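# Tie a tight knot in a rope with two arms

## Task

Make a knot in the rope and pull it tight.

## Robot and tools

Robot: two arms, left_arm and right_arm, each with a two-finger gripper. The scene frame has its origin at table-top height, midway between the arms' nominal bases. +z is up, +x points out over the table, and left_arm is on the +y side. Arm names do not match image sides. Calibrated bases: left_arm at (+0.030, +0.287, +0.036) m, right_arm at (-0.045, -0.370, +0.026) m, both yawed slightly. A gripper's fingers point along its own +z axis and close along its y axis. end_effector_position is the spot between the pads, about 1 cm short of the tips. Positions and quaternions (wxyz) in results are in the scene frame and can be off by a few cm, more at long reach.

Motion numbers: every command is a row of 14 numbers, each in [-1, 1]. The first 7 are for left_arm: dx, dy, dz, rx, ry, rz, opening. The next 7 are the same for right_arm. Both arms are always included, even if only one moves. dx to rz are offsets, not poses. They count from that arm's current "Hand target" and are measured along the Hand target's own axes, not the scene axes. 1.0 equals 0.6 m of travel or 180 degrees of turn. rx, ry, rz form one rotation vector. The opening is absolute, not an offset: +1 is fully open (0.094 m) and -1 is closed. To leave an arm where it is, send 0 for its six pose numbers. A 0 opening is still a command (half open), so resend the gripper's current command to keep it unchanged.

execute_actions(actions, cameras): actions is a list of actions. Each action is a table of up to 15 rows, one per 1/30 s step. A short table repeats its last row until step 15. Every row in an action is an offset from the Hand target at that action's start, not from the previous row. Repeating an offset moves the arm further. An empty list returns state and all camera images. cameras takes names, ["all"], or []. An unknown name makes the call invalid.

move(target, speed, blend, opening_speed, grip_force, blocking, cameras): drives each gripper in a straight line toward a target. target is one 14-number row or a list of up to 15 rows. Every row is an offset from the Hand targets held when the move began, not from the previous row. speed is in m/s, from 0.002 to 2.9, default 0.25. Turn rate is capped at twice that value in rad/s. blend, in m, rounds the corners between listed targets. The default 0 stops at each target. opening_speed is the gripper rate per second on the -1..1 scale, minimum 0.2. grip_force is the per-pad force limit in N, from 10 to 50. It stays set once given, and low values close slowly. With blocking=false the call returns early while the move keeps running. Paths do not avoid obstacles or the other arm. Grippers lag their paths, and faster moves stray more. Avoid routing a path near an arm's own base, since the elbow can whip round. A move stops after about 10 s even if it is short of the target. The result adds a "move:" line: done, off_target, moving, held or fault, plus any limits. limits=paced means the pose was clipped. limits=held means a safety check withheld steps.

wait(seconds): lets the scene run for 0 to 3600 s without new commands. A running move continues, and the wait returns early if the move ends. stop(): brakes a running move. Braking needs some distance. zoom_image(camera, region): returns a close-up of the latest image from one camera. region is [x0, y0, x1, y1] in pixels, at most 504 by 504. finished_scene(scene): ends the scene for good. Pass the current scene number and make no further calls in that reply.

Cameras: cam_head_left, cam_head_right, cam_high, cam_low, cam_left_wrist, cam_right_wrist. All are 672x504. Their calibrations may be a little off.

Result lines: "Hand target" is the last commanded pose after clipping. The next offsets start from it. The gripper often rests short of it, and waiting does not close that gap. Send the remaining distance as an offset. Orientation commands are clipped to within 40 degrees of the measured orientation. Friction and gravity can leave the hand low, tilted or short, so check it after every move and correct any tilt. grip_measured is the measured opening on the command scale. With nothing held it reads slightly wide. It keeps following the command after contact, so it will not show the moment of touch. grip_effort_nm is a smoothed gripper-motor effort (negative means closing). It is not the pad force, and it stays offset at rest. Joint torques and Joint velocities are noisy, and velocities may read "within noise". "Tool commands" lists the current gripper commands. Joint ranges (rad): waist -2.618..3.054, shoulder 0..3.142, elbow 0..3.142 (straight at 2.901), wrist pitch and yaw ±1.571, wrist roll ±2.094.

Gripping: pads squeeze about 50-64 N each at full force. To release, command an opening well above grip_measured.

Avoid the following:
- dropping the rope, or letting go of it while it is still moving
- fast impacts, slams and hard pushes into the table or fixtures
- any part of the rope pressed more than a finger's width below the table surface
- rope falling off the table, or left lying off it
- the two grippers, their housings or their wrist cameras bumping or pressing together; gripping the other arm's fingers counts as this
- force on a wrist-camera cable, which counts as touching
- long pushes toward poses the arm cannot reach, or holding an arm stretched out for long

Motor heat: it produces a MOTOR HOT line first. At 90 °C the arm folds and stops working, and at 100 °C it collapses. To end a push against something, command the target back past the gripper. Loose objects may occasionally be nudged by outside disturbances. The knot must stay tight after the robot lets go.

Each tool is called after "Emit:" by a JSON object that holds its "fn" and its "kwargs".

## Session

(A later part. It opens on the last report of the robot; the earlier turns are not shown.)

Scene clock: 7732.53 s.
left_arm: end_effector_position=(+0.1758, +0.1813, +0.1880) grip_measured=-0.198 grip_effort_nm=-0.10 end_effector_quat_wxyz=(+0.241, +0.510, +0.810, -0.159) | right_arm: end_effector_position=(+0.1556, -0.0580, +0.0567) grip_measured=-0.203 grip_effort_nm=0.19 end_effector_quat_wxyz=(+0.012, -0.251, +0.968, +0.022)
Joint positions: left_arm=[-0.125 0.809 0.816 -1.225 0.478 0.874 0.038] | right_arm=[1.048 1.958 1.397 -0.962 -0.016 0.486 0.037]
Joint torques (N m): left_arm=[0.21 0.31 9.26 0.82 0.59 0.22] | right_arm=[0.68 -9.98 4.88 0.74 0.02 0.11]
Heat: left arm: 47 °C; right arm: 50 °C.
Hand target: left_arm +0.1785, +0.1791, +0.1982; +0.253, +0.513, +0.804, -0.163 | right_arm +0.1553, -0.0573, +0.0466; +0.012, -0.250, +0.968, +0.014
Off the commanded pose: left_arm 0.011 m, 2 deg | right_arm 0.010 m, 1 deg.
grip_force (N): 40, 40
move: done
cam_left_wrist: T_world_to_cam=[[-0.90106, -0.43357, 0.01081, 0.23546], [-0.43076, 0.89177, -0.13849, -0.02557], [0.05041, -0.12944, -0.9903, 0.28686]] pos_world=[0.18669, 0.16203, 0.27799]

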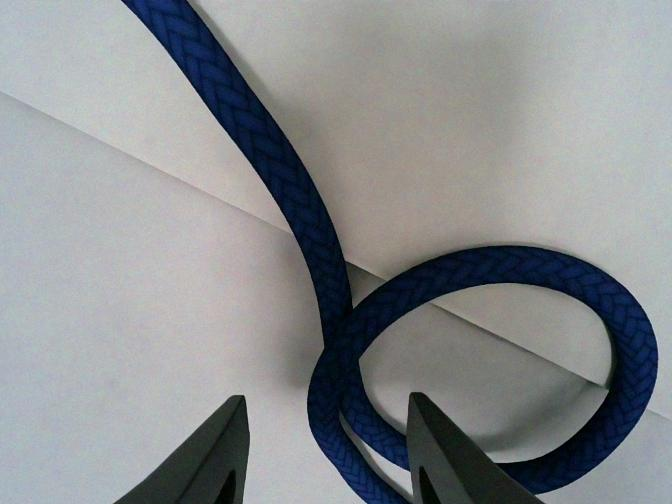

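Emit:
{"fn": "move", "kwargs": {"target": [[0,0,0,0,0,0,-0.2,0.0117,0,0.066,0,0,0,-0.2],[0,0,0,0,0,0,-0.2,0.0117,0,0.066,0,0,0,-0.9]], "speed": 0.15, "opening_speed": 0.7, "cameras": ["cam_left_wrist"]}}

Scene clock: 7742.87 s.
left_arm: end_effector_position=(+0.1758, +0.1813, +0.1880) grip_measured=-0.198 grip_effort_nm=-0.10 end_effector_quat_wxyz=(+0.241, +0.510, +0.810, -0.159) | right_arm: end_effector_position=(+0.1513, -0.0590, +0.0165) grip_measured=-0.790 grip_effort_nm=-0.75 end_effector_quat_wxyz=(+0.013, -0.250, +0.968, +0.022)
Joint positions: left_arm=[-0.125 0.809 0.816 -1.225 0.478 0.874 0.038] | right_arm=[1.056 2.005 1.294 -0.811 -0.015 0.496 0.01]
Joint torques (N m): left_arm=[0.28 0.25 9.31 0.81 0.61 0.21] | right_arm=[0.75 -10.14 4.46 0.74 0.03 0.1]
Heat: left arm: 47 °C; right arm: 50 °C.
Hand target: left_arm +0.1785, +0.1791, +0.1982; +0.253, +0.513, +0.804, -0.163 | right_arm +0.1498, -0.0594, +0.0069; +0.012, -0.250, +0.968, +0.014
Off the commanded pose: left_arm 0.011 m, 2 deg | right_arm 0.010 m, 1 deg.
grip_force (N): 40, 40
move: done
cam_left_wrist: T_world_to_cam=[[-0.90106, -0.43357, 0.01081, 0.23546], [-0.43076, 0.89177, -0.13849, -0.02557], [0.05041, -0.12944, -0.9903, 0.28686]] pos_world=[0.18669, 0.16203, 0.27799]

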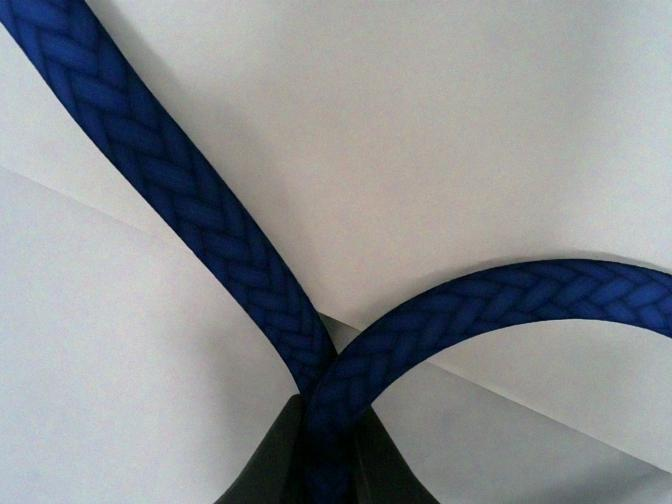

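Emit:
{"fn": "move", "kwargs": {"target": [[0,0,0,0,0,0,-0.2,0,0,-0.0967,0,0,0,-0.9],[0,0,0,0,0,0,-0.2,-0.1738,0.055,-0.0967,0,0,-0.444,-0.9],[0,0,0,0,0,0,-0.2,-0.1738,0.055,-0.0967,0,0,-0.333,-0.9],[0,0,0,0,0,0,-0.2,-0.1738,0.055,0.0,0,0,-0.333,-0.9]], "speed": 0.25}}

Emit:
{"fn": "move", "kwargs": {"target": [[0,0,0,0,0,0,-0.2,0,0,0,0,0,0,-0.3],[0,0,0,0,0,0,-0.2,0,0,-0.18,0,0,0,-0.3]], "speed": 0.25, "opening_speed": 0.7, "cameras": ["cam_left_wrist","cam_head_right"]}}

Emit:
{"fn": "zoom_image", "kwargs": {"camera": "cam_head_right", "region": [290, 200, 450, 320]}}

Scene clock: 7764.63 s.
left_arm: end_effector_position=(+0.1756, +0.1814, +0.1879) grip_measured=-0.198 grip_effort_nm=-0.10 end_effector_quat_wxyz=(+0.241, +0.511, +0.810, -0.159) | right_arm: end_effector_position=(+0.2172, +0.0152, +0.0234) grip_measured=-0.791 grip_effort_nm=-0.81 end_effector_quat_wxyz=(-0.007, +0.705, -0.709, -0.008)
Joint positions: left_arm=[-0.125 0.809 0.816 -1.226 0.478 0.875 0.038] | right_arm=[1.024 2.395 1.967 -1.125 -0.014 -0.596 0.01]
Joint torques (N m): left_arm=[0.29 0.31 9.21 0.82 0.6 0.21] | right_arm=[-0.38 -13.82 5.37 1 -0.07 0.09]
Heat: left arm: 47 °C; right arm: 50 °C.
Hand target: left_arm +0.1786, +0.1791, +0.1981; +0.253, +0.513, +0.804, -0.163 | right_arm +0.2251, +0.0198, +0.0107; -0.018, +0.700, -0.714, -0.006
Off the commanded pose: left_arm 0.011 m, 2 deg | right_arm 0.016 m, 1 deg.
grip_force (N): 40, 40
move: off_target (right_arm)

Scene clock: 7767.50 s.
left_arm: end_effector_position=(+0.1758, +0.1804, +0.1897) grip_measured=-0.198 grip_effort_nm=-0.10 end_effector_quat_wxyz=(+0.243, +0.512, +0.808, -0.161) | right_arm: end_effector_position=(+0.2201, +0.0192, +0.1209) grip_measured=-0.303 grip_effort_nm=0.19 end_effector_quat_wxyz=(-0.025, +0.704, -0.710, -0.011)
Joint positions: left_arm=[-0.125 0.809 0.82 -1.226 0.484 0.878 0.038] | right_arm=[1.024 2.373 2.315 -1.46 -0.013 -0.594 0.033]
Joint torques (N m): left_arm=[0.23 0.34 8.9 0.82 0.55 0.17] | right_arm=[-0.5 -14.41 7.77 0.33 -0.09 0.06]
Heat: left arm: 47 °C; right arm: 51 °C.
Hand target: left_arm +0.1785, +0.1791, +0.1981; +0.253, +0.513, +0.804, -0.163 | right_arm +0.2233, +0.0163, +0.1186; -0.018, +0.700, -0.714, -0.006
Off the commanded pose: left_arm 0.009 m, 1 deg | right_arm 0.005 m, 1 deg.
grip_force (N): 40, 40
move: done
cam_left_wrist: T_world_to_cam=[[-0.90316, -0.42919, 0.00981, 0.23483], [-0.42599, 0.89313, -0.14441, -0.02448], [0.05322, -0.1346, -0.98947, 0.28867]] pos_world=[0.1863, 0.16151, 0.27979]
Images, in order (width x height): cam_head_right 672x504, cam_left_wrist 672x504.

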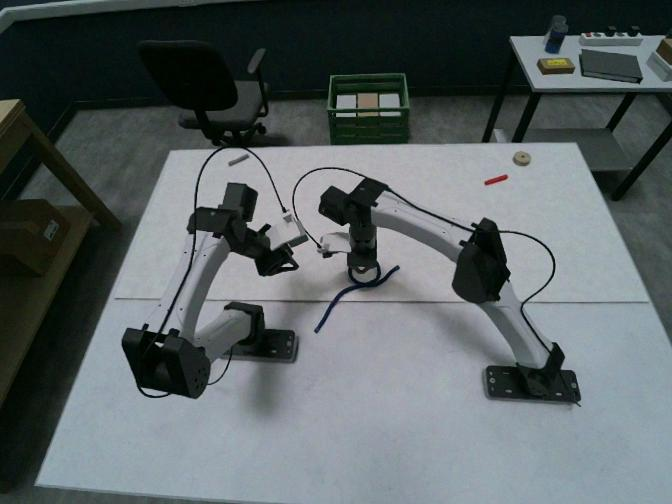

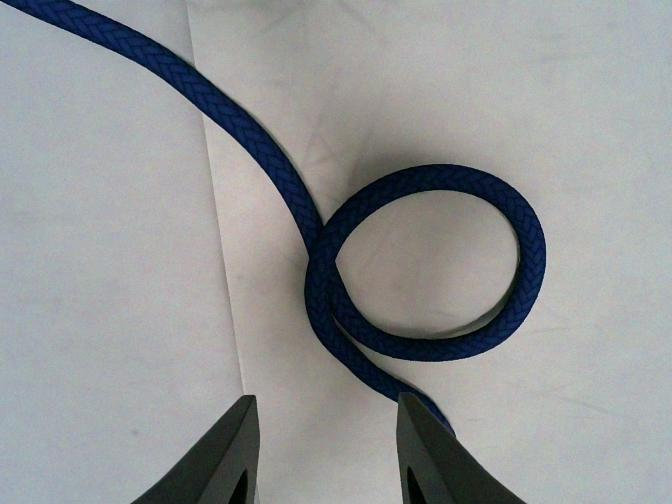

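Scaled by 3.150 from the camera's image (finer frame: 960x720).

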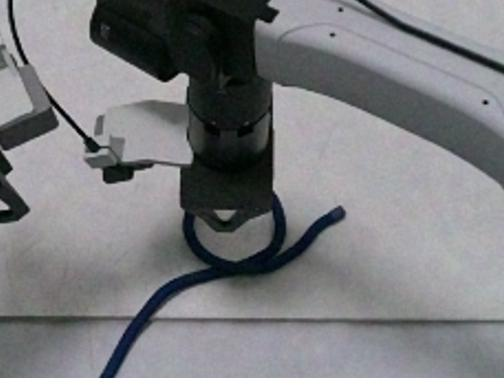

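Emit:
{"fn": "move", "kwargs": {"target": [0,0,0,0,0,0,-0.2,0.1377,-0.075,0.031,0,0,0.7194,-0.3], "speed": 0.3, "cameras": ["cam_left_wrist"]}}

Scene clock: 7825.10 s.
left_arm: end_effector_position=(+0.1758, +0.1804, +0.1897) grip_measured=-0.198 grip_effort_nm=-0.10 end_effector_quat_wxyz=(+0.243, +0.512, +0.808, -0.161) | right_arm: end_effector_position=(+0.2633, -0.0668, +0.0886) grip_measured=-0.303 grip_effort_nm=0.19 end_effector_quat_wxyz=(-0.006, +0.340, +0.940, +0.002)
Joint positions: left_arm=[-0.125 0.809 0.82 -1.226 0.484 0.878 0.038] | right_arm=[0.827 2.226 1.939 -1.286 -0.012 1.467 0.033]
Joint torques (N m): left_arm=[0.36 0.29 8.88 0.82 0.54 0.15] | right_arm=[-0.38 -17.88 4.59 0.53 -0.07 0.13]
Heat: left arm: 45 °C; right arm: 58 °C.
Hand target: left_arm +0.1785, +0.1791, +0.1981; +0.253, +0.513, +0.804, -0.163 | right_arm +0.2669, -0.0665, +0.0980; +0.002, +0.347, +0.938, +0.018
Off the commanded pose: left_arm 0.009 m, 1 deg | right_arm 0.010 m, 2 deg.
grip_force (N): 40, 40
move: done
cam_left_wrist: T_world_to_cam=[[-0.90321, -0.42909, 0.00992, 0.2348], [-0.42589, 0.89313, -0.14467, -0.02442], [0.05322, -0.13489, -0.98943, 0.2887]] pos_world=[0.1863, 0.16151, 0.27979]

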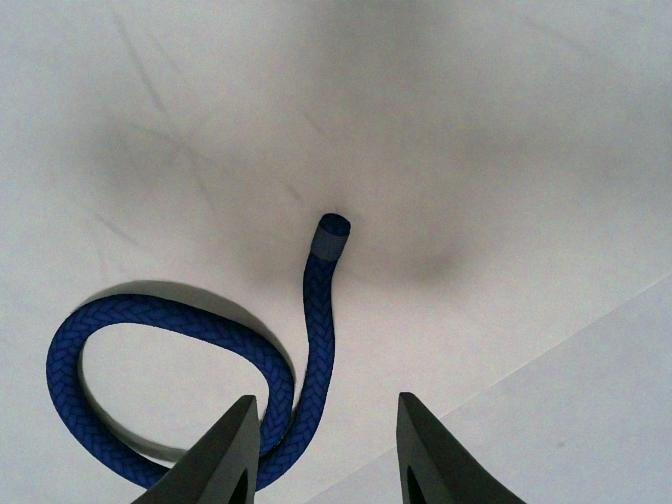

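Emit:
{"fn": "move", "kwargs": {"target": [[0,0,0,0,0,0,-0.2,0.0233,0.01,0.1,0,0,0,-0.5],[0,0,0,0,0,0,-0.2,0.0233,0.01,0.1517,0,0,0,-0.5],[0,0,0,0,0,0,-0.2,0.0233,0.01,0.1517,0,0,0,-0.95]], "speed": 0.15, "opening_speed": 0.7, "cameras": ["cam_left_wrist"]}}

Scene clock: 7850.33 s.
left_arm: end_effector_position=(+0.1758, +0.1804, +0.1897) grip_measured=-0.198 grip_effort_nm=-0.10 end_effector_quat_wxyz=(+0.243, +0.512, +0.808, -0.161) | right_arm: end_effector_position=(+0.2640, -0.0513, +0.0205) grip_measured=-0.807 grip_effort_nm=-0.78 end_effector_quat_wxyz=(+0.004, +0.346, +0.938, +0.025)
Joint positions: left_arm=[-0.125 0.809 0.82 -1.226 0.484 0.878 0.038] | right_arm=[0.852 2.271 1.737 -0.988 -0.012 1.503 0.009]
Joint torques (N m): left_arm=[0.23 0.32 8.81 0.82 0.56 0.17] | right_arm=[0.58 -12.52 4.96 0.69 -0.06 0.11]
Heat: left arm: 45 °C; right arm: 60 °C.
Hand target: left_arm +0.1785, +0.1791, +0.1981; +0.253, +0.513, +0.804, -0.163 | right_arm +0.2618, -0.0499, +0.0073; +0.002, +0.347, +0.938, +0.018
Off the commanded pose: left_arm 0.009 m, 1 deg | right_arm 0.013 m, 1 deg.
grip_force (N): 40, 40
move: off_target (right_arm); target 3's new opening was sent with right_arm's hand 0.014 m and 0 deg from that target
cam_left_wrist: T_world_to_cam=[[-0.90321, -0.42909, 0.00992, 0.2348], [-0.42589, 0.89313, -0.14467, -0.02442], [0.05322, -0.13489, -0.98943, 0.2887]] pos_world=[0.1863, 0.16151, 0.27979]

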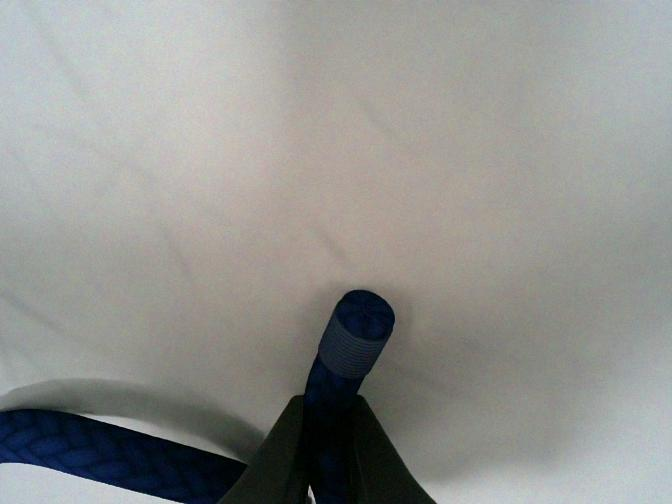

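Emit:
{"fn": "move", "kwargs": {"target": [0,-0.0752,0.2465,0,0,0,-0.2,0,0,0,0,0,0,-0.95], "speed": 0.2, "cameras": ["cam_right_wrist"]}}

Scene clock: 7861.73 s.
left_arm: end_effector_position=(+0.1700, +0.0853, +0.0779) grip_measured=-0.198 grip_effort_nm=-0.10 end_effector_quat_wxyz=(+0.244, +0.515, +0.805, -0.166) | right_arm: end_effector_position=(+0.2640, -0.0513, +0.0205) grip_measured=-0.809 grip_effort_nm=-0.81 end_effector_quat_wxyz=(+0.004, +0.346, +0.938, +0.025)
Joint positions: left_arm=[-0.79 0.981 0.396 -0.413 0.188 0.254 0.038] | right_arm=[0.852 2.271 1.737 -0.988 -0.012 1.503 0.009]
Joint torques (N m): left_arm=[-1.01 -1.29 5.93 1.58 0.08 0.01] | right_arm=[0.59 -12.53 4.94 0.68 -0.06 0.1]
Heat: left arm: 44 °C; right arm: 58 °C.
Hand target: left_arm +0.1731, +0.0830, +0.0771; +0.253, +0.513, +0.804, -0.163 | right_arm +0.2618, -0.0499, +0.0073; +0.002, +0.347, +0.938, +0.018
Off the commanded pose: left_arm 0.004 m, 1 deg | right_arm 0.014 m, 1 deg.
grip_force (N): 40, 40
move: done
cam_right_wrist: T_world_to_cam=[[-0.63966, -0.76776, -0.03711, 0.12675], [-0.71044, 0.57209, 0.40987, 0.24907], [-0.29346, 0.28854, -0.91139, 0.20109]] pos_world=[0.31703, -0.1032, 0.08588]

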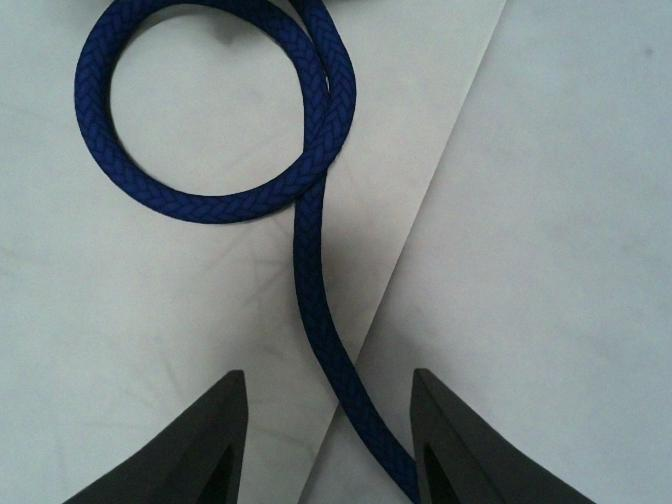

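Emit:
{"fn": "move", "kwargs": {"target": [[0.0173,0.0133,0.1133,0,0,0,-0.2,0,0,0,0,0,0,-0.95],[0.0173,0.0133,0.1133,0,0,0,-0.95,0,0,0,0,0,0,-0.95]], "speed": 0.1, "opening_speed": 0.7, "cameras": ["cam_right_wrist"]}}

Scene clock: 7879.90 s.
left_arm: end_effector_position=(+0.1923, +0.0566, +0.0190) grip_measured=-0.816 grip_effort_nm=-0.78 end_effector_quat_wxyz=(+0.252, +0.516, +0.801, -0.170) | right_arm: end_effector_position=(+0.2640, -0.0513, +0.0205) grip_measured=-0.809 grip_effort_nm=-0.81 end_effector_quat_wxyz=(+0.004, +0.346, +0.938, +0.025)
Joint positions: left_arm=[-0.802 1.396 0.319 0.099 0.186 0.247 0.009] | right_arm=[0.852 2.271 1.737 -0.988 -0.012 1.503 0.009]
Joint torques (N m): left_arm=[-0.81 -2.97 4.34 1.49 0.06 0.02] | right_arm=[0.61 -12.52 4.93 0.68 -0.06 0.1]
Heat: left arm: 43 °C; right arm: 56 °C.
Hand target: left_arm +0.1928, +0.0587, +0.0153; +0.252, +0.513, +0.804, -0.163 | right_arm +0.2618, -0.0499, +0.0073; +0.002, +0.347, +0.938, +0.018
Off the commanded pose: left_arm 0.004 m, 1 deg | right_arm 0.014 m, 1 deg.
grip_force (N): 40, 40
move: done
cam_right_wrist: T_world_to_cam=[[-0.63966, -0.76776, -0.03711, 0.12675], [-0.71044, 0.57209, 0.40987, 0.24907], [-0.29346, 0.28854, -0.91139, 0.20109]] pos_world=[0.31703, -0.1032, 0.08588]

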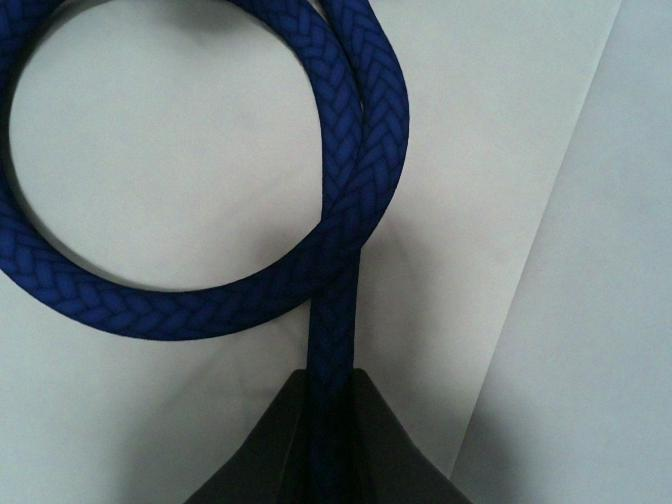

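Emit:
{"fn": "move", "kwargs": {"target": [0,0,0,0,0,0,-0.95,-0.0952,-0.1775,-0.008,0,0,0.083,-0.95], "speed": 0.1, "cameras": ["cam_right_wrist","cam_head_right"]}}

Emit:
{"fn": "zoom_image", "kwargs": {"camera": "cam_head_right", "region": [290, 200, 480, 340]}}

Scene clock: 7902.23 s.
left_arm: end_effector_position=(+0.1923, +0.0566, +0.0190) grip_measured=-0.818 grip_effort_nm=-0.84 end_effector_quat_wxyz=(+0.252, +0.516, +0.801, -0.170) | right_arm: end_effector_position=(+0.2440, -0.1519, +0.0165) grip_measured=-0.809 grip_effort_nm=-0.81 end_effector_quat_wxyz=(+0.004, +0.455, +0.889, +0.045)
Joint positions: left_arm=[-0.802 1.396 0.319 0.1 0.186 0.247 0.009] | right_arm=[0.686 1.957 1.219 -0.749 -0.033 1.579 0.009]
Joint torques (N m): left_arm=[-0.68 -2.84 4.29 1.47 0.06 0.04] | right_arm=[-1.2 -11.23 2.81 0.32 0.09 0.09]
Heat: left arm: 40 °C; right arm: 55 °C.
Hand target: left_arm +0.1929, +0.0587, +0.0153; +0.252, +0.513, +0.804, -0.163 | right_arm +0.2358, -0.1680, +0.0078; -0.001, +0.466, +0.885, +0.019
Off the commanded pose: left_arm 0.004 m, 1 deg | right_arm 0.020 m, 3 deg.
grip_force (N): 40, 40
move: off_target (right_arm)
cam_right_wrist: T_world_to_cam=[[-0.80269, -0.59215, -0.07111, 0.10357], [-0.56009, 0.70748, 0.43101, 0.27757], [-0.20492, 0.3858, -0.89954, 0.21349]] pos_world=[0.28234, -0.21741, 0.07977]
Images, in order (width x height): cam_head_right 672x504, cam_right_wrist 672x504.

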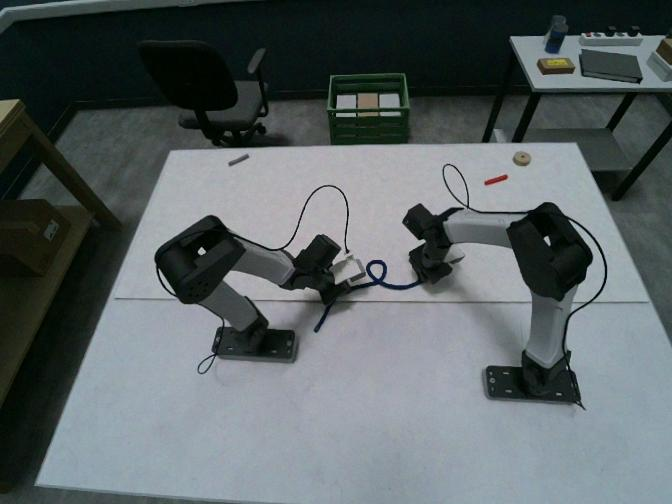

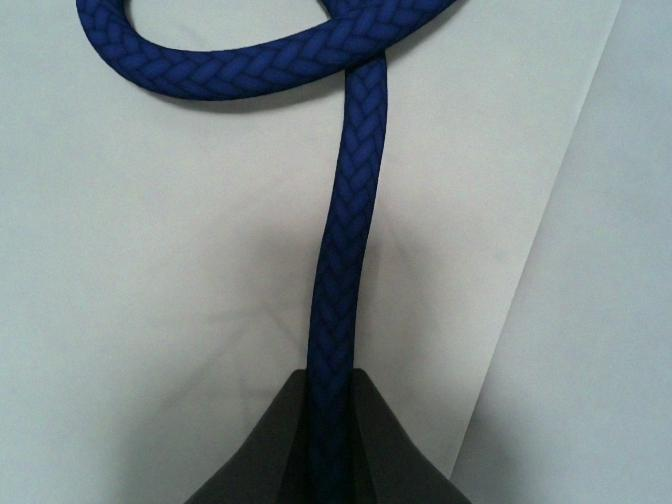

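Scaled by 2.653 from the camera's image (finer frame: 960x720).

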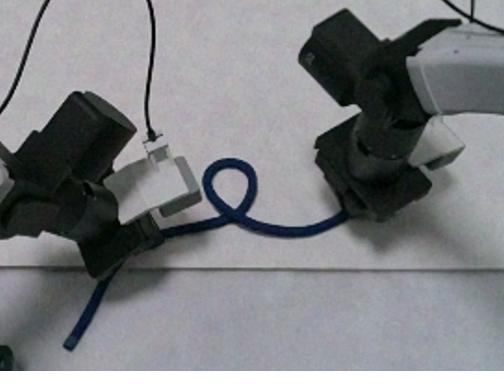

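Emit:
{"fn": "move", "kwargs": {"target": [[0,0,0,0,0,0,-0.2,0,0,0,0,0,0,-0.95],[0,0,-0.1333,0,0,0,-0.2,0,0,0,0,0,0,-0.95],[-0.0423,-0.0522,-0.1833,-0.0538,0.189,-0.1673,-0.2,0,0,0,0,0,0,-0.95]], "speed": 0.2, "opening_speed": 0.7, "cameras": ["cam_right_wrist","cam_head_right"]}}

Emit:
{"fn": "zoom_image", "kwargs": {"camera": "cam_head_right", "region": [290, 200, 480, 340]}}

Scene clock: 8023.93 s.
left_arm: end_effector_position=(+0.1452, +0.0880, +0.1152) grip_measured=-0.202 grip_effort_nm=0.11 end_effector_quat_wxyz=(-0.004, +0.293, +0.956, -0.001) | right_arm: end_effector_position=(+0.2440, -0.1519, +0.0164) grip_measured=-0.809 grip_effort_nm=-0.81 end_effector_quat_wxyz=(+0.004, +0.455, +0.889, +0.045)
Joint positions: left_arm=[-1 1.431 1 -1.144 0.007 -0.444 0.037] | right_arm=[0.686 1.957 1.218 -0.748 -0.033 1.579 0.009]
Joint torques (N m): left_arm=[-0.94 -4.21 8.44 0.22 0.04 0] | right_arm=[-1.18 -11.22 2.81 0.33 0.08 0.09]
Heat: left arm: 36 °C; right arm: 50 °C.
Hand target: left_arm +0.1470, +0.0839, +0.1201; +0.000, +0.292, +0.956, +0.000 | right_arm +0.2358, -0.1680, +0.0077; -0.001, +0.466, +0.885, +0.019
Off the commanded pose: left_arm 0.007 m, 1 deg | right_arm 0.020 m, 3 deg.
grip_force (N): 40, 40
move: done
cam_right_wrist: T_world_to_cam=[[-0.80262, -0.59219, -0.07146, 0.10364], [-0.56025, 0.70732, 0.43106, 0.27768], [-0.20473, 0.38602, -0.89949, 0.21341]] pos_world=[0.28244, -0.21741, 0.07967]
Images, in order (width x height): cam_head_right 672x504, cam_right_wrist 672x504.

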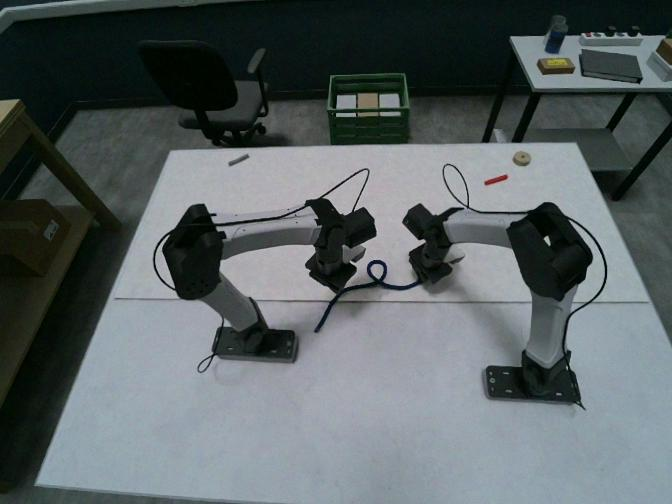

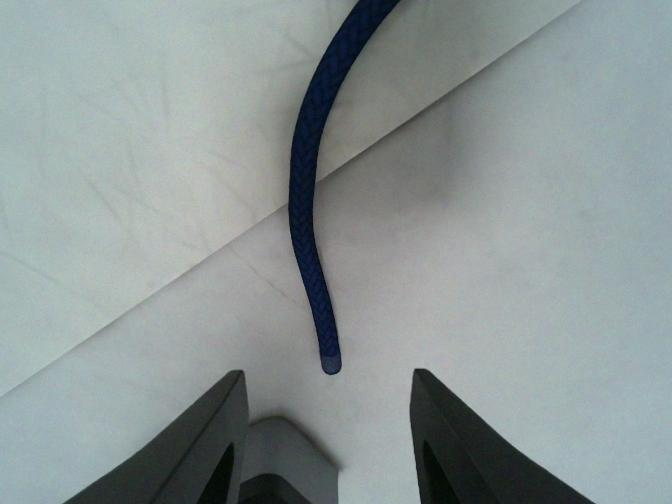

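Scaled by 2.653 from the camera's image (finer frame: 960x720).

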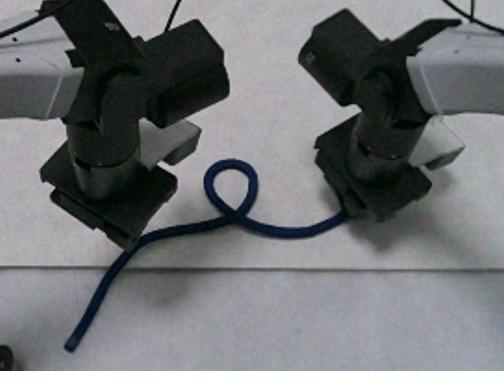

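Emit:
{"fn": "move", "kwargs": {"target": [[0,0.022,0.13,0,0,0,-0.2,0,0,0,0,0,0,-0.95],[0,0.022,0.19,0,0,0,-0.2,0,0,0,0,0,0,-0.95],[0,0.022,0.19,0,0,0,-0.95,0,0,0,0,0,0,-0.95]], "speed": 0.15, "opening_speed": 0.7, "cameras": ["cam_right_wrist"]}}

Scene clock: 8036.27 s.
left_arm: end_effector_position=(+0.1499, +0.0967, +0.0101) grip_measured=-0.825 grip_effort_nm=-0.81 end_effector_quat_wxyz=(-0.007, +0.291, +0.957, +0.002) | right_arm: end_effector_position=(+0.2440, -0.1519, +0.0164) grip_measured=-0.809 grip_effort_nm=-0.81 end_effector_quat_wxyz=(+0.004, +0.455, +0.889, +0.045)
Joint positions: left_arm=[-0.962 1.607 0.703 -0.681 0.007 -0.41 0.008] | right_arm=[0.686 1.957 1.218 -0.748 -0.033 1.579 0.009]
Joint torques (N m): left_arm=[0.16 -4.46 4.25 0.54 0.07 0.19] | right_arm=[-1.2 -11.22 2.81 0.32 0.08 0.09]
Heat: left arm: 37 °C; right arm: 50 °C.
Hand target: left_arm +0.1545, +0.0949, +0.0061; +0.000, +0.292, +0.956, +0.000 | right_arm +0.2358, -0.1680, +0.0077; -0.001, +0.466, +0.885, +0.019
Off the commanded pose: left_arm 0.006 m, 1 deg | right_arm 0.020 m, 3 deg.
grip_force (N): 40, 40
move: done
cam_right_wrist: T_world_to_cam=[[-0.80262, -0.59219, -0.07146, 0.10364], [-0.56025, 0.70732, 0.43106, 0.27768], [-0.20473, 0.38602, -0.89949, 0.21341]] pos_world=[0.28244, -0.21741, 0.07967]

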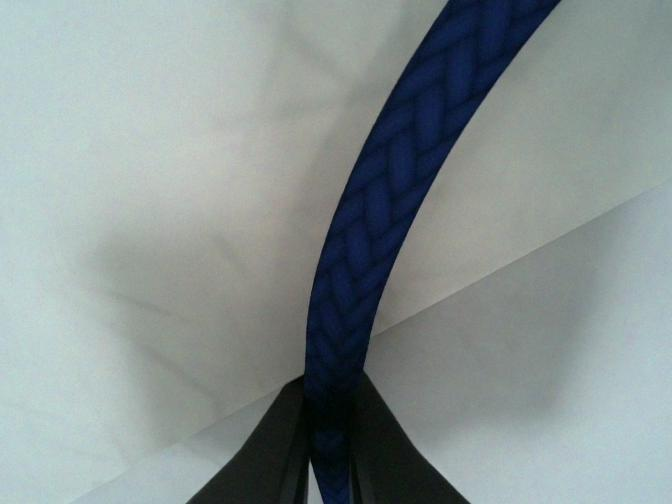

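Emit:
{"fn": "move", "kwargs": {"target": [[-0.067,0.1078,-0.008,0,0,0.389,-0.95,0,0,0,0,0,0,-0.95],[-0.1617,0.1313,-0.008,0,0,0.6444,-0.95,0,0,0,0,0,0,-0.95]], "speed": 0.2, "blend": [0.03, 0], "cameras": ["cam_head_right"]}}

Emit:
{"fn": "zoom_image", "kwargs": {"camera": "cam_head_right", "region": [290, 200, 480, 340]}}

Scene clock: 8092.87 s.
left_arm: end_effector_position=(+0.2620, +0.1111, +0.0149) grip_measured=-0.829 grip_effort_nm=-0.84 end_effector_quat_wxyz=(-0.012, +0.965, +0.260, -0.020) | right_arm: end_effector_position=(+0.2440, -0.1519, +0.0164) grip_measured=-0.809 grip_effort_nm=-0.81 end_effector_quat_wxyz=(+0.004, +0.455, +0.889, +0.045)
Joint positions: left_arm=[-0.598 1.85 1.017 -0.782 0.016 1.978 0.008] | right_arm=[0.686 1.957 1.218 -0.748 -0.033 1.579 0.009]
Joint torques (N m): left_arm=[0.43 -5.79 6.68 0.56 0.03 0.23] | right_arm=[-1.18 -11.22 2.8 0.33 0.08 0.09]
Heat: left arm: 36 °C; right arm: 49 °C.
Hand target: left_arm +0.2789, +0.1061, +0.0110; +0.000, +0.966, +0.259, +0.000 | right_arm +0.2358, -0.1680, +0.0077; -0.001, +0.466, +0.885, +0.019
Off the commanded pose: left_arm 0.018 m, 3 deg | right_arm 0.020 m, 3 deg.
grip_force (N): 40, 40
move: off_target (left_arm)

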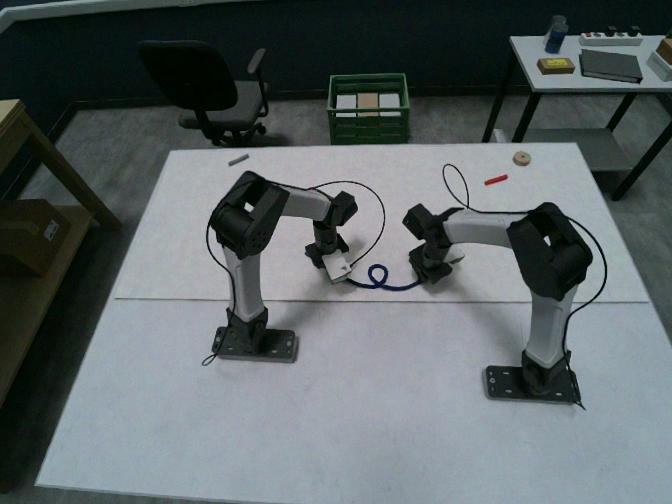

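Scaled by 2.653 from the camera's image (finer frame: 960x720).

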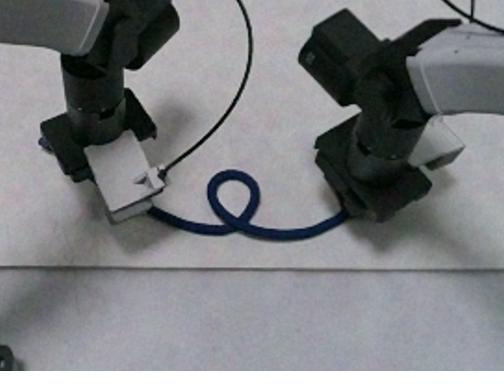

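Emit:
{"fn": "move", "kwargs": {"target": [[0,0,0,0,0,0,-0.2,0,0,0,0,0,0,-0.95],[0,0,-0.15,0,0,-0.5,-0.2,0,0,0,0,0,0,-0.95],[0,0,-0.15,0,0,-1.0,-0.2,0,0,0,0,0,0,-0.95]], "speed": 0.3, "opening_speed": 0.7, "cameras": ["cam_right_wrist"]}}

Scene clock: 8112.13 s.
left_arm: end_effector_position=(+0.2714, +0.1071, +0.0878) grip_measured=-0.202 grip_effort_nm=0.10 end_effector_quat_wxyz=(-0.017, -0.254, +0.967, +0.009) | right_arm: end_effector_position=(+0.2440, -0.1519, +0.0164) grip_measured=-0.809 grip_effort_nm=-0.81 end_effector_quat_wxyz=(+0.004, +0.455, +0.889, +0.045)
Joint positions: left_arm=[-0.591 1.756 1.221 -1.071 0.016 -1.142 0.037] | right_arm=[0.686 1.957 1.218 -0.748 -0.033 1.579 0.009]
Joint torques (N m): left_arm=[-0.17 -10.36 8.27 0.06 -0.07 0.03] | right_arm=[-1.17 -11.23 2.82 0.33 0.09 0.08]
Heat: left arm: 37 °C; right arm: 49 °C.
Hand target: left_arm +0.2789, +0.1061, +0.1010; +0.000, -0.260, +0.966, +0.000 | right_arm +0.2358, -0.1680, +0.0077; -0.001, +0.466, +0.885, +0.019
Off the commanded pose: left_arm 0.015 m, 2 deg | right_arm 0.020 m, 3 deg.
grip_force (N): 40, 40
move: off_target (left_arm)
cam_right_wrist: T_world_to_cam=[[-0.80262, -0.59219, -0.07146, 0.10364], [-0.56025, 0.70732, 0.43106, 0.27768], [-0.20473, 0.38602, -0.89949, 0.21341]] pos_world=[0.28244, -0.21741, 0.07967]

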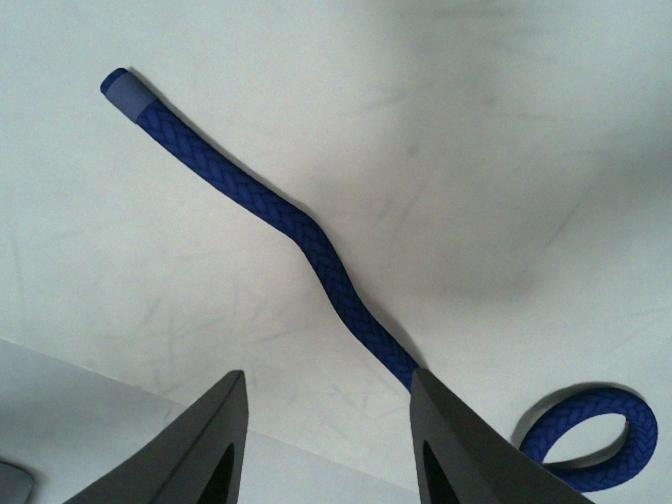

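Emit:
{"fn": "move", "kwargs": {"target": [0.116,-0.191,0.035,0,0,0.667,-0.3,0,0,0,0,0,0,-0.95], "speed": 0.25, "cameras": ["cam_right_wrist"]}}

Scene clock: 8243.93 s.
left_arm: end_effector_position=(+0.2734, +0.0125, +0.0833) grip_measured=-0.298 grip_effort_nm=-0.10 end_effector_quat_wxyz=(-0.001, +0.448, +0.894, -0.007) | right_arm: end_effector_position=(+0.2440, -0.1519, +0.0164) grip_measured=-0.809 grip_effort_nm=-0.81 end_effector_quat_wxyz=(+0.004, +0.455, +0.889, +0.045)
Joint positions: left_arm=[-0.798 1.966 1.477 -1.079 0.014 0.092 0.033] | right_arm=[0.686 1.957 1.218 -0.748 -0.033 1.579 0.009]
Joint torques (N m): left_arm=[-0.27 -10.22 5.49 0.28 0.15 0.01] | right_arm=[-1.18 -11.23 2.82 0.32 0.08 0.09]
Heat: left arm: 40 °C; right arm: 48 °C.
Hand target: left_arm +0.2738, +0.0130, +0.0836; +0.000, +0.443, +0.896, -0.008 (not the last commanded pose) | right_arm +0.2358, -0.1680, +0.0077; -0.001, +0.466, +0.885, +0.019
Off the commanded pose: left_arm 0.041 m, 37 deg | right_arm 0.020 m, 3 deg.
grip_force (N): 40, 40
move: held (left_arm; a check stopped the path); limits=held
pose unreachable (left arm): on one or more control steps of this call, first in action 0 (counted from 0), this arm could not follow its commanded pose, so it was not sent that pose on those steps. It may still have moved: this result reports where it is.
cause: moving toward the commanded pose would bring a part of the arm too close to another arm (this arm's wrist camera and the right arm's wrist (the part past joint 4), along the way the arms are being sent, or toward where that arm still pushes).
cam_right_wrist: T_world_to_cam=[[-0.80262, -0.59219, -0.07146, 0.10364], [-0.56025, 0.70732, 0.43106, 0.27768], [-0.20473, 0.38602, -0.89949, 0.21341]] pos_world=[0.28244, -0.21741, 0.07967]

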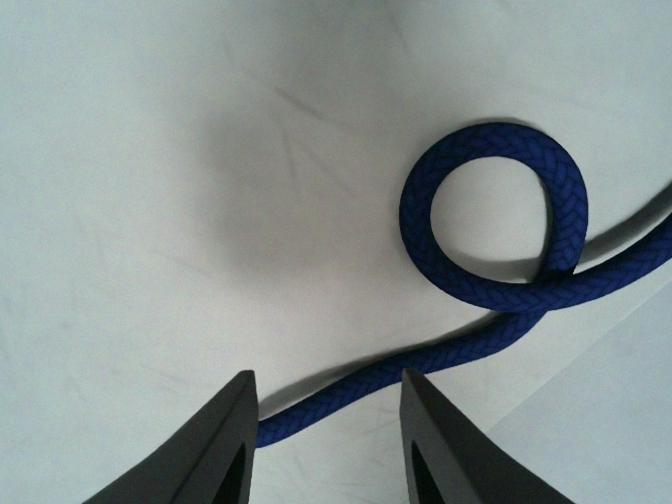

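Emit:
{"fn": "move", "kwargs": {"target": [[-0.039,-0.0433,0.06,0,0,0,-0.2,0,0,0,0,0,0,-0.95],[-0.039,-0.0433,0.129,0,0,0,-0.2,0,0,0,0,0,0,-0.95],[-0.039,-0.0433,0.129,0,0,0,-0.95,0,0,0,0,0,0,-0.95]], "speed": 0.15, "opening_speed": 0.7, "cameras": ["cam_right_wrist"]}}

Scene clock: 8259.27 s.
left_arm: end_effector_position=(+0.2662, +0.0041, +0.0641) grip_measured=-0.202 grip_effort_nm=0.11 end_effector_quat_wxyz=(-0.016, +0.446, +0.895, -0.001) | right_arm: end_effector_position=(+0.2440, -0.1519, +0.0164) grip_measured=-0.809 grip_effort_nm=-0.81 end_effector_quat_wxyz=(+0.004, +0.455, +0.889, +0.045)
Joint positions: left_arm=[-0.828 2.021 1.477 -1.056 0.015 0.059 0.037] | right_arm=[0.686 1.957 1.218 -0.748 -0.033 1.579 0.009]
Joint torques (N m): left_arm=[0.17 -12.7 5.68 0.13 0.15 0.18] | right_arm=[-1.17 -11.23 2.82 0.33 0.08 0.09]
Heat: left arm: 39 °C; right arm: 48 °C.
Hand target: left_arm +0.2683, +0.0055, +0.0717; -0.009, +0.446, +0.895, -0.004 (not the last commanded pose) | right_arm +0.2358, -0.1680, +0.0077; -0.001, +0.466, +0.885, +0.019
Tool commands: left_gripper/opening=-0.2 right_gripper/opening=-0.95
Off the commanded pose: left_arm 0.063 m, 2 deg | right_arm 0.020 m, 3 deg.
grip_force (N): 40, 40
move: held (left_arm; a check stopped the path); path is at target 1 of 3; target 3's new opening was not sent; limits=held
pose unreachable (left arm): on one or more control steps of this call, first in action 0 (counted from 0), this arm could not follow its commanded pose, so it was not sent that pose on those steps. It may still have moved: this result reports where it is.
cause: moving toward the commanded pose would bring a part of the arm too close to another arm (this arm's wrist (the part past joint 4) and the right arm's wrist (the part past joint 4), 19 mm apart when this arm was first held).
cam_right_wrist: T_world_to_cam=[[-0.80262, -0.59219, -0.07146, 0.10364], [-0.56025, 0.70732, 0.43106, 0.27768], [-0.20473, 0.38602, -0.89949, 0.21341]] pos_world=[0.28244, -0.21741, 0.07967]

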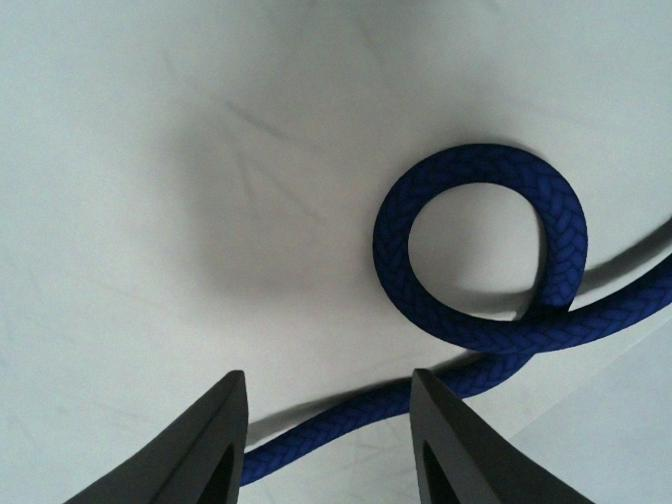

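Emit:
{"fn": "move", "kwargs": {"target": [0.0967,-0.005,-0.02,0,0,-0.639,-0.3,0,0,0,0,0,0,-0.95], "speed": 0.25, "cameras": ["cam_right_wrist"]}}

Scene clock: 8291.60 s.
left_arm: end_effector_position=(+0.2276, +0.0519, +0.0780) grip_measured=-0.298 grip_effort_nm=-0.10 end_effector_quat_wxyz=(-0.012, -0.508, +0.861, +0.024) | right_arm: end_effector_position=(+0.2440, -0.1519, +0.0164) grip_measured=-0.809 grip_effort_nm=-0.81 end_effector_quat_wxyz=(+0.004, +0.455, +0.889, +0.045)
Joint positions: left_arm=[-0.823 1.803 1.237 -1.056 0.015 -1.928 0.033] | right_arm=[0.686 1.957 1.218 -0.748 -0.033 1.579 0.009]
Joint torques (N m): left_arm=[0.06 -11.18 4.88 0.27 0.09 0.01] | right_arm=[-1.18 -11.22 2.82 0.33 0.08 0.09]
Heat: left arm: 37 °C; right arm: 48 °C.
Hand target: left_arm +0.2312, +0.0501, +0.0845; -0.008, -0.515, +0.857, +0.005 | right_arm +0.2358, -0.1680, +0.0077; -0.001, +0.466, +0.885, +0.019
Off the commanded pose: left_arm 0.008 m, 2 deg | right_arm 0.020 m, 3 deg.
grip_force (N): 40, 40
move: done
cam_right_wrist: T_world_to_cam=[[-0.80262, -0.59219, -0.07146, 0.10364], [-0.56025, 0.70732, 0.43106, 0.27768], [-0.20473, 0.38602, -0.89949, 0.21341]] pos_world=[0.28244, -0.21741, 0.07967]

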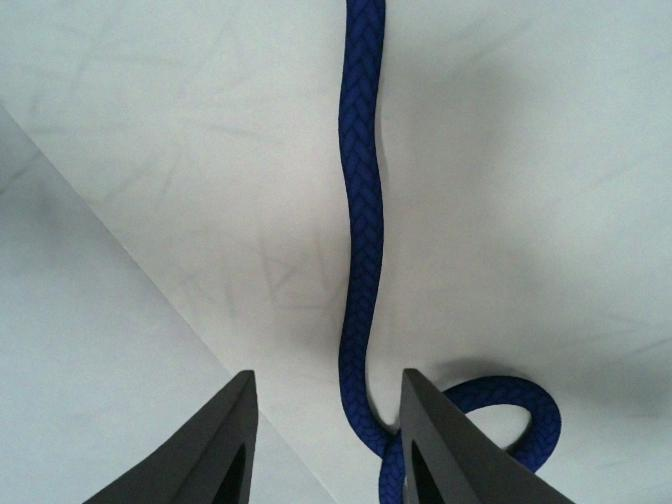

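Emit:
{"fn": "move", "kwargs": {"target": [[0,-0.0188,0.1308,0,0,0,-0.2,0,0,0,0,0,0,-0.95],[0,-0.0188,0.1308,0,0,0,-0.95,0,0,0,0,0,0,-0.95],[0.0917,-0.032,0.125,0,0,0,-0.95,0,0,0,0,0,0,-0.95]], "speed": 0.1, "opening_speed": 0.7, "cameras": ["cam_right_wrist","cam_head_right"]}}

Emit:
{"fn": "zoom_image", "kwargs": {"camera": "cam_head_right", "region": [290, 200, 480, 340]}}

Scene clock: 8309.07 s.
left_arm: end_effector_position=(+0.2349, +0.0314, +0.0147) grip_measured=-0.822 grip_effort_nm=-0.84 end_effector_quat_wxyz=(-0.003, -0.513, +0.859, +0.003) | right_arm: end_effector_position=(+0.2440, -0.1519, +0.0164) grip_measured=-0.809 grip_effort_nm=-0.81 end_effector_quat_wxyz=(+0.004, +0.455, +0.889, +0.045)
Joint positions: left_arm=[-0.852 1.94 1.143 -0.782 0.005 -1.967 0.008] | right_arm=[0.686 1.957 1.218 -0.748 -0.033 1.579 0.009]
Joint torques (N m): left_arm=[0.25 -9.4 4.31 0.22 0.1 0.16] | right_arm=[-1.17 -11.25 2.84 0.32 0.08 0.08]
Heat: left arm: 36 °C; right arm: 48 °C.
Hand target: left_arm +0.2353, +0.0344, +0.0142; -0.004, -0.513, +0.858, +0.004 (not the last commanded pose) | right_arm +0.2358, -0.1680, +0.0077; -0.001, +0.466, +0.885, +0.019
Off the commanded pose: left_arm 0.042 m, 1 deg | right_arm 0.020 m, 3 deg.
grip_force (N): 40, 40
move: held (left_arm; a check stopped the path); path passed 2 of 3 targets; target 2's new opening was sent with left_arm's hand 0.013 m and 2 deg from that target; limits=held
pose unreachable (left arm): on one or more control steps of this call, first in action 0 (counted from 0), this arm could not follow its commanded pose, so it was not sent that pose on those steps. It may still have moved: this result reports where it is.
cause: moving toward the commanded pose would bring a part of the arm too close to another arm (this arm's wrist (the part past joint 4) and the right arm's wrist (the part past joint 4), 21 mm apart when this arm was first held).
cam_right_wrist: T_world_to_cam=[[-0.80262, -0.59219, -0.07146, 0.10364], [-0.56025, 0.70732, 0.43106, 0.27768], [-0.20473, 0.38602, -0.89949, 0.21341]] pos_world=[0.28244, -0.21741, 0.07967]
Images, in order (width x height): cam_head_right 672x504, cam_right_wrist 672x504.

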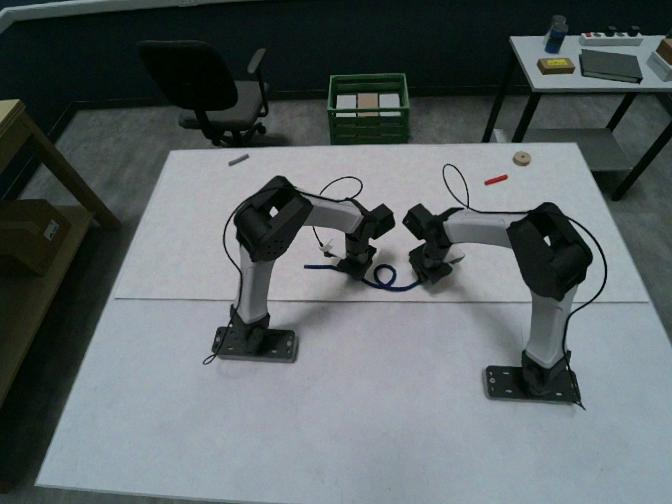

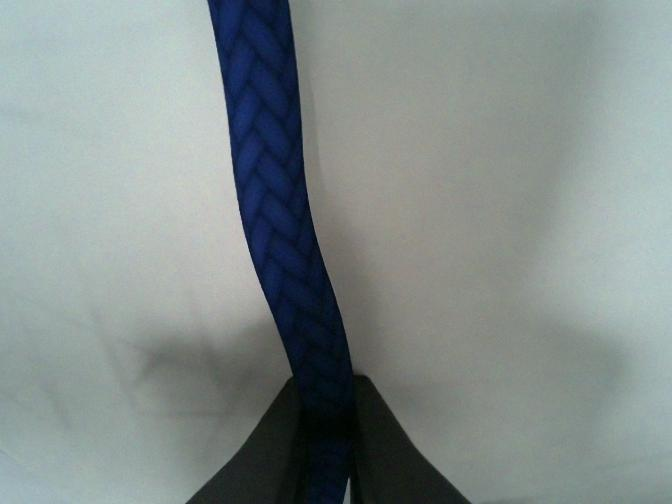

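Scaled by 2.653 from the camera's image (finer frame: 960x720).

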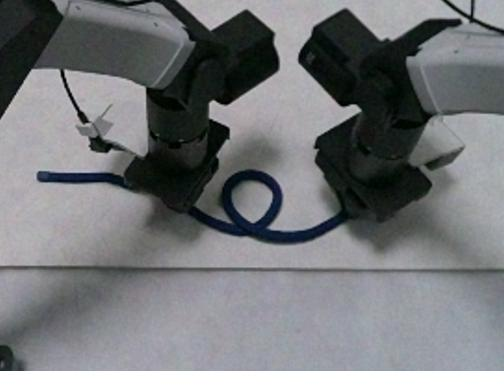

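Emit:
{"fn": "move", "kwargs": {"target": [-0.1712,0.1004,-0.012,0,0,0,-0.95,-0.107,-0.0856,-0.012,0,0,0,-0.95], "speed": 0.1, "cameras": ["cam_head_right"]}}

Emit:
{"fn": "zoom_image", "kwargs": {"camera": "cam_head_right", "region": [270, 190, 490, 350]}}

Scene clock: 8613.97 s.
left_arm: end_effector_position=(+0.2286, +0.1511, +0.0187) grip_measured=-0.822 grip_effort_nm=-0.84 end_effector_quat_wxyz=(-0.011, -0.513, +0.858, +0.011) | right_arm: end_effector_position=(+0.2356, -0.2389, +0.0165) grip_measured=-0.809 grip_effort_nm=-0.81 end_effector_quat_wxyz=(-0.001, +0.463, +0.886, +0.034)
Joint positions: left_arm=[-0.552 1.657 0.799 -0.743 0.011 -1.668 0.008] | right_arm=[0.468 1.805 1.014 -0.727 -0.044 1.378 0.009]
Joint torques (N m): left_arm=[0.25 -8.46 4.11 0.19 0 0.18] | right_arm=[-1.17 -10.13 3.07 0.43 0.12 -0.12]
Heat: left arm: 38 °C; right arm: 47 °C.
Hand target: left_arm +0.2310, +0.1534, +0.0219; -0.004, -0.513, +0.858, +0.004 | right_arm +0.2297, -0.2502, +0.0122; -0.001, +0.466, +0.885, +0.019
Off the commanded pose: left_arm 0.005 m, 1 deg | right_arm 0.013 m, 2 deg.
grip_force (N): 40, 40
move: off_target (right_arm)

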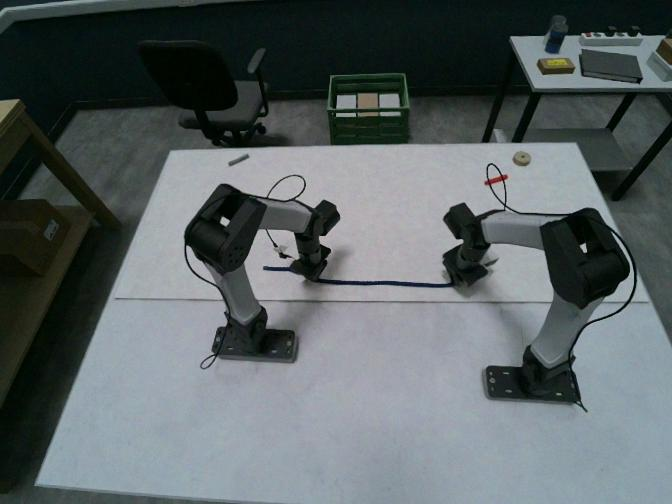

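Scaled by 2.291 from the camera's image (finer frame: 960x720).

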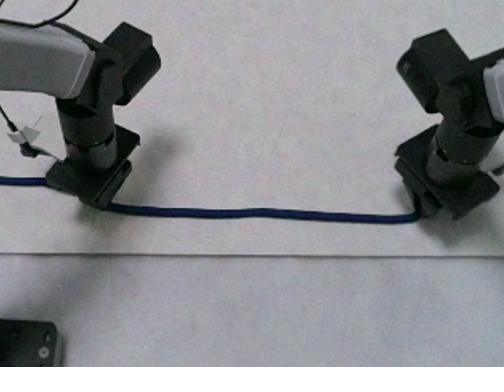

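Emit:
{"fn": "move", "kwargs": {"target": [[0,0,0,0,0,0,-0.2,0,0,0,0,0,0,-0.3],[0,0,-0.1333,0,0,0,-0.2,0,0,-0.15,0,0,0,-0.3],[-0.1735,0.045,-0.1333,0,0,0.922,-0.2,0.007,-0.157,-0.15,0,0,0,-0.3]], "speed": 0.25, "opening_speed": 0.7, "cameras": ["cam_right_wrist","cam_head_right"]}}

Scene clock: 8702.80 s.
left_arm: end_effector_position=(+0.2602, +0.2545, +0.0992) grip_measured=-0.202 grip_effort_nm=0.11 end_effector_quat_wxyz=(-0.004, +0.788, +0.615, -0.006) | right_arm: end_effector_position=(+0.1549, -0.2969, +0.1000) grip_measured=-0.303 grip_effort_nm=0.19 end_effector_quat_wxyz=(+0.002, +0.465, +0.885, +0.029)
Joint positions: left_arm=[-0.098 1.466 0.965 -1.083 0.003 1.681 0.037] | right_arm=[0.377 1.317 0.888 -1.098 -0.037 1.291 0.033]
Joint torques (N m): left_arm=[0.2 -6.91 5.42 0.07 0.12 0.18] | right_arm=[-0.62 -6.34 4.64 0.25 0.03 -0.1]
Heat: left arm: 34 °C; right arm: 46 °C.
Hand target: left_arm +0.2575, +0.2575, +0.1020; -0.005, +0.789, +0.614, -0.003 | right_arm +0.1482, -0.3029, +0.0991; +0.000, +0.466, +0.885, +0.019
Off the commanded pose: left_arm 0.005 m, 0 deg | right_arm 0.009 m, 1 deg.
grip_force (N): 40, 40
move: done
cam_right_wrist: T_world_to_cam=[[-0.81691, -0.57538, -0.04003, -0.04383], [-0.53566, 0.73112, 0.42252, 0.29847], [-0.21384, 0.3666, -0.90547, 0.32254]] pos_world=[0.19305, -0.36168, 0.16418]
Images, in order (width x height): cam_head_right 672x504, cam_right_wrist 672x504.

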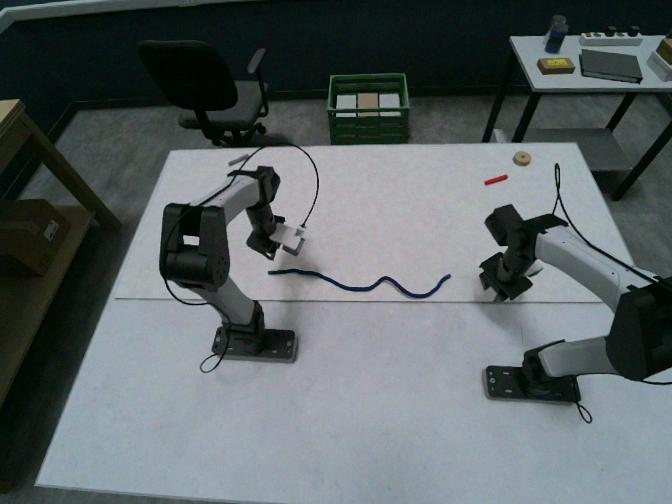

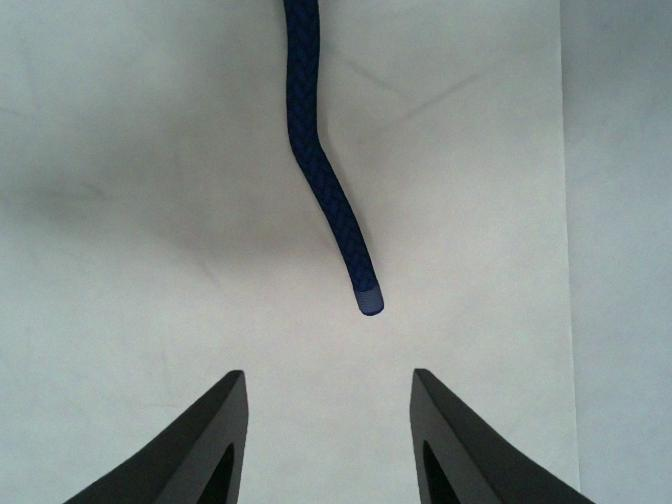

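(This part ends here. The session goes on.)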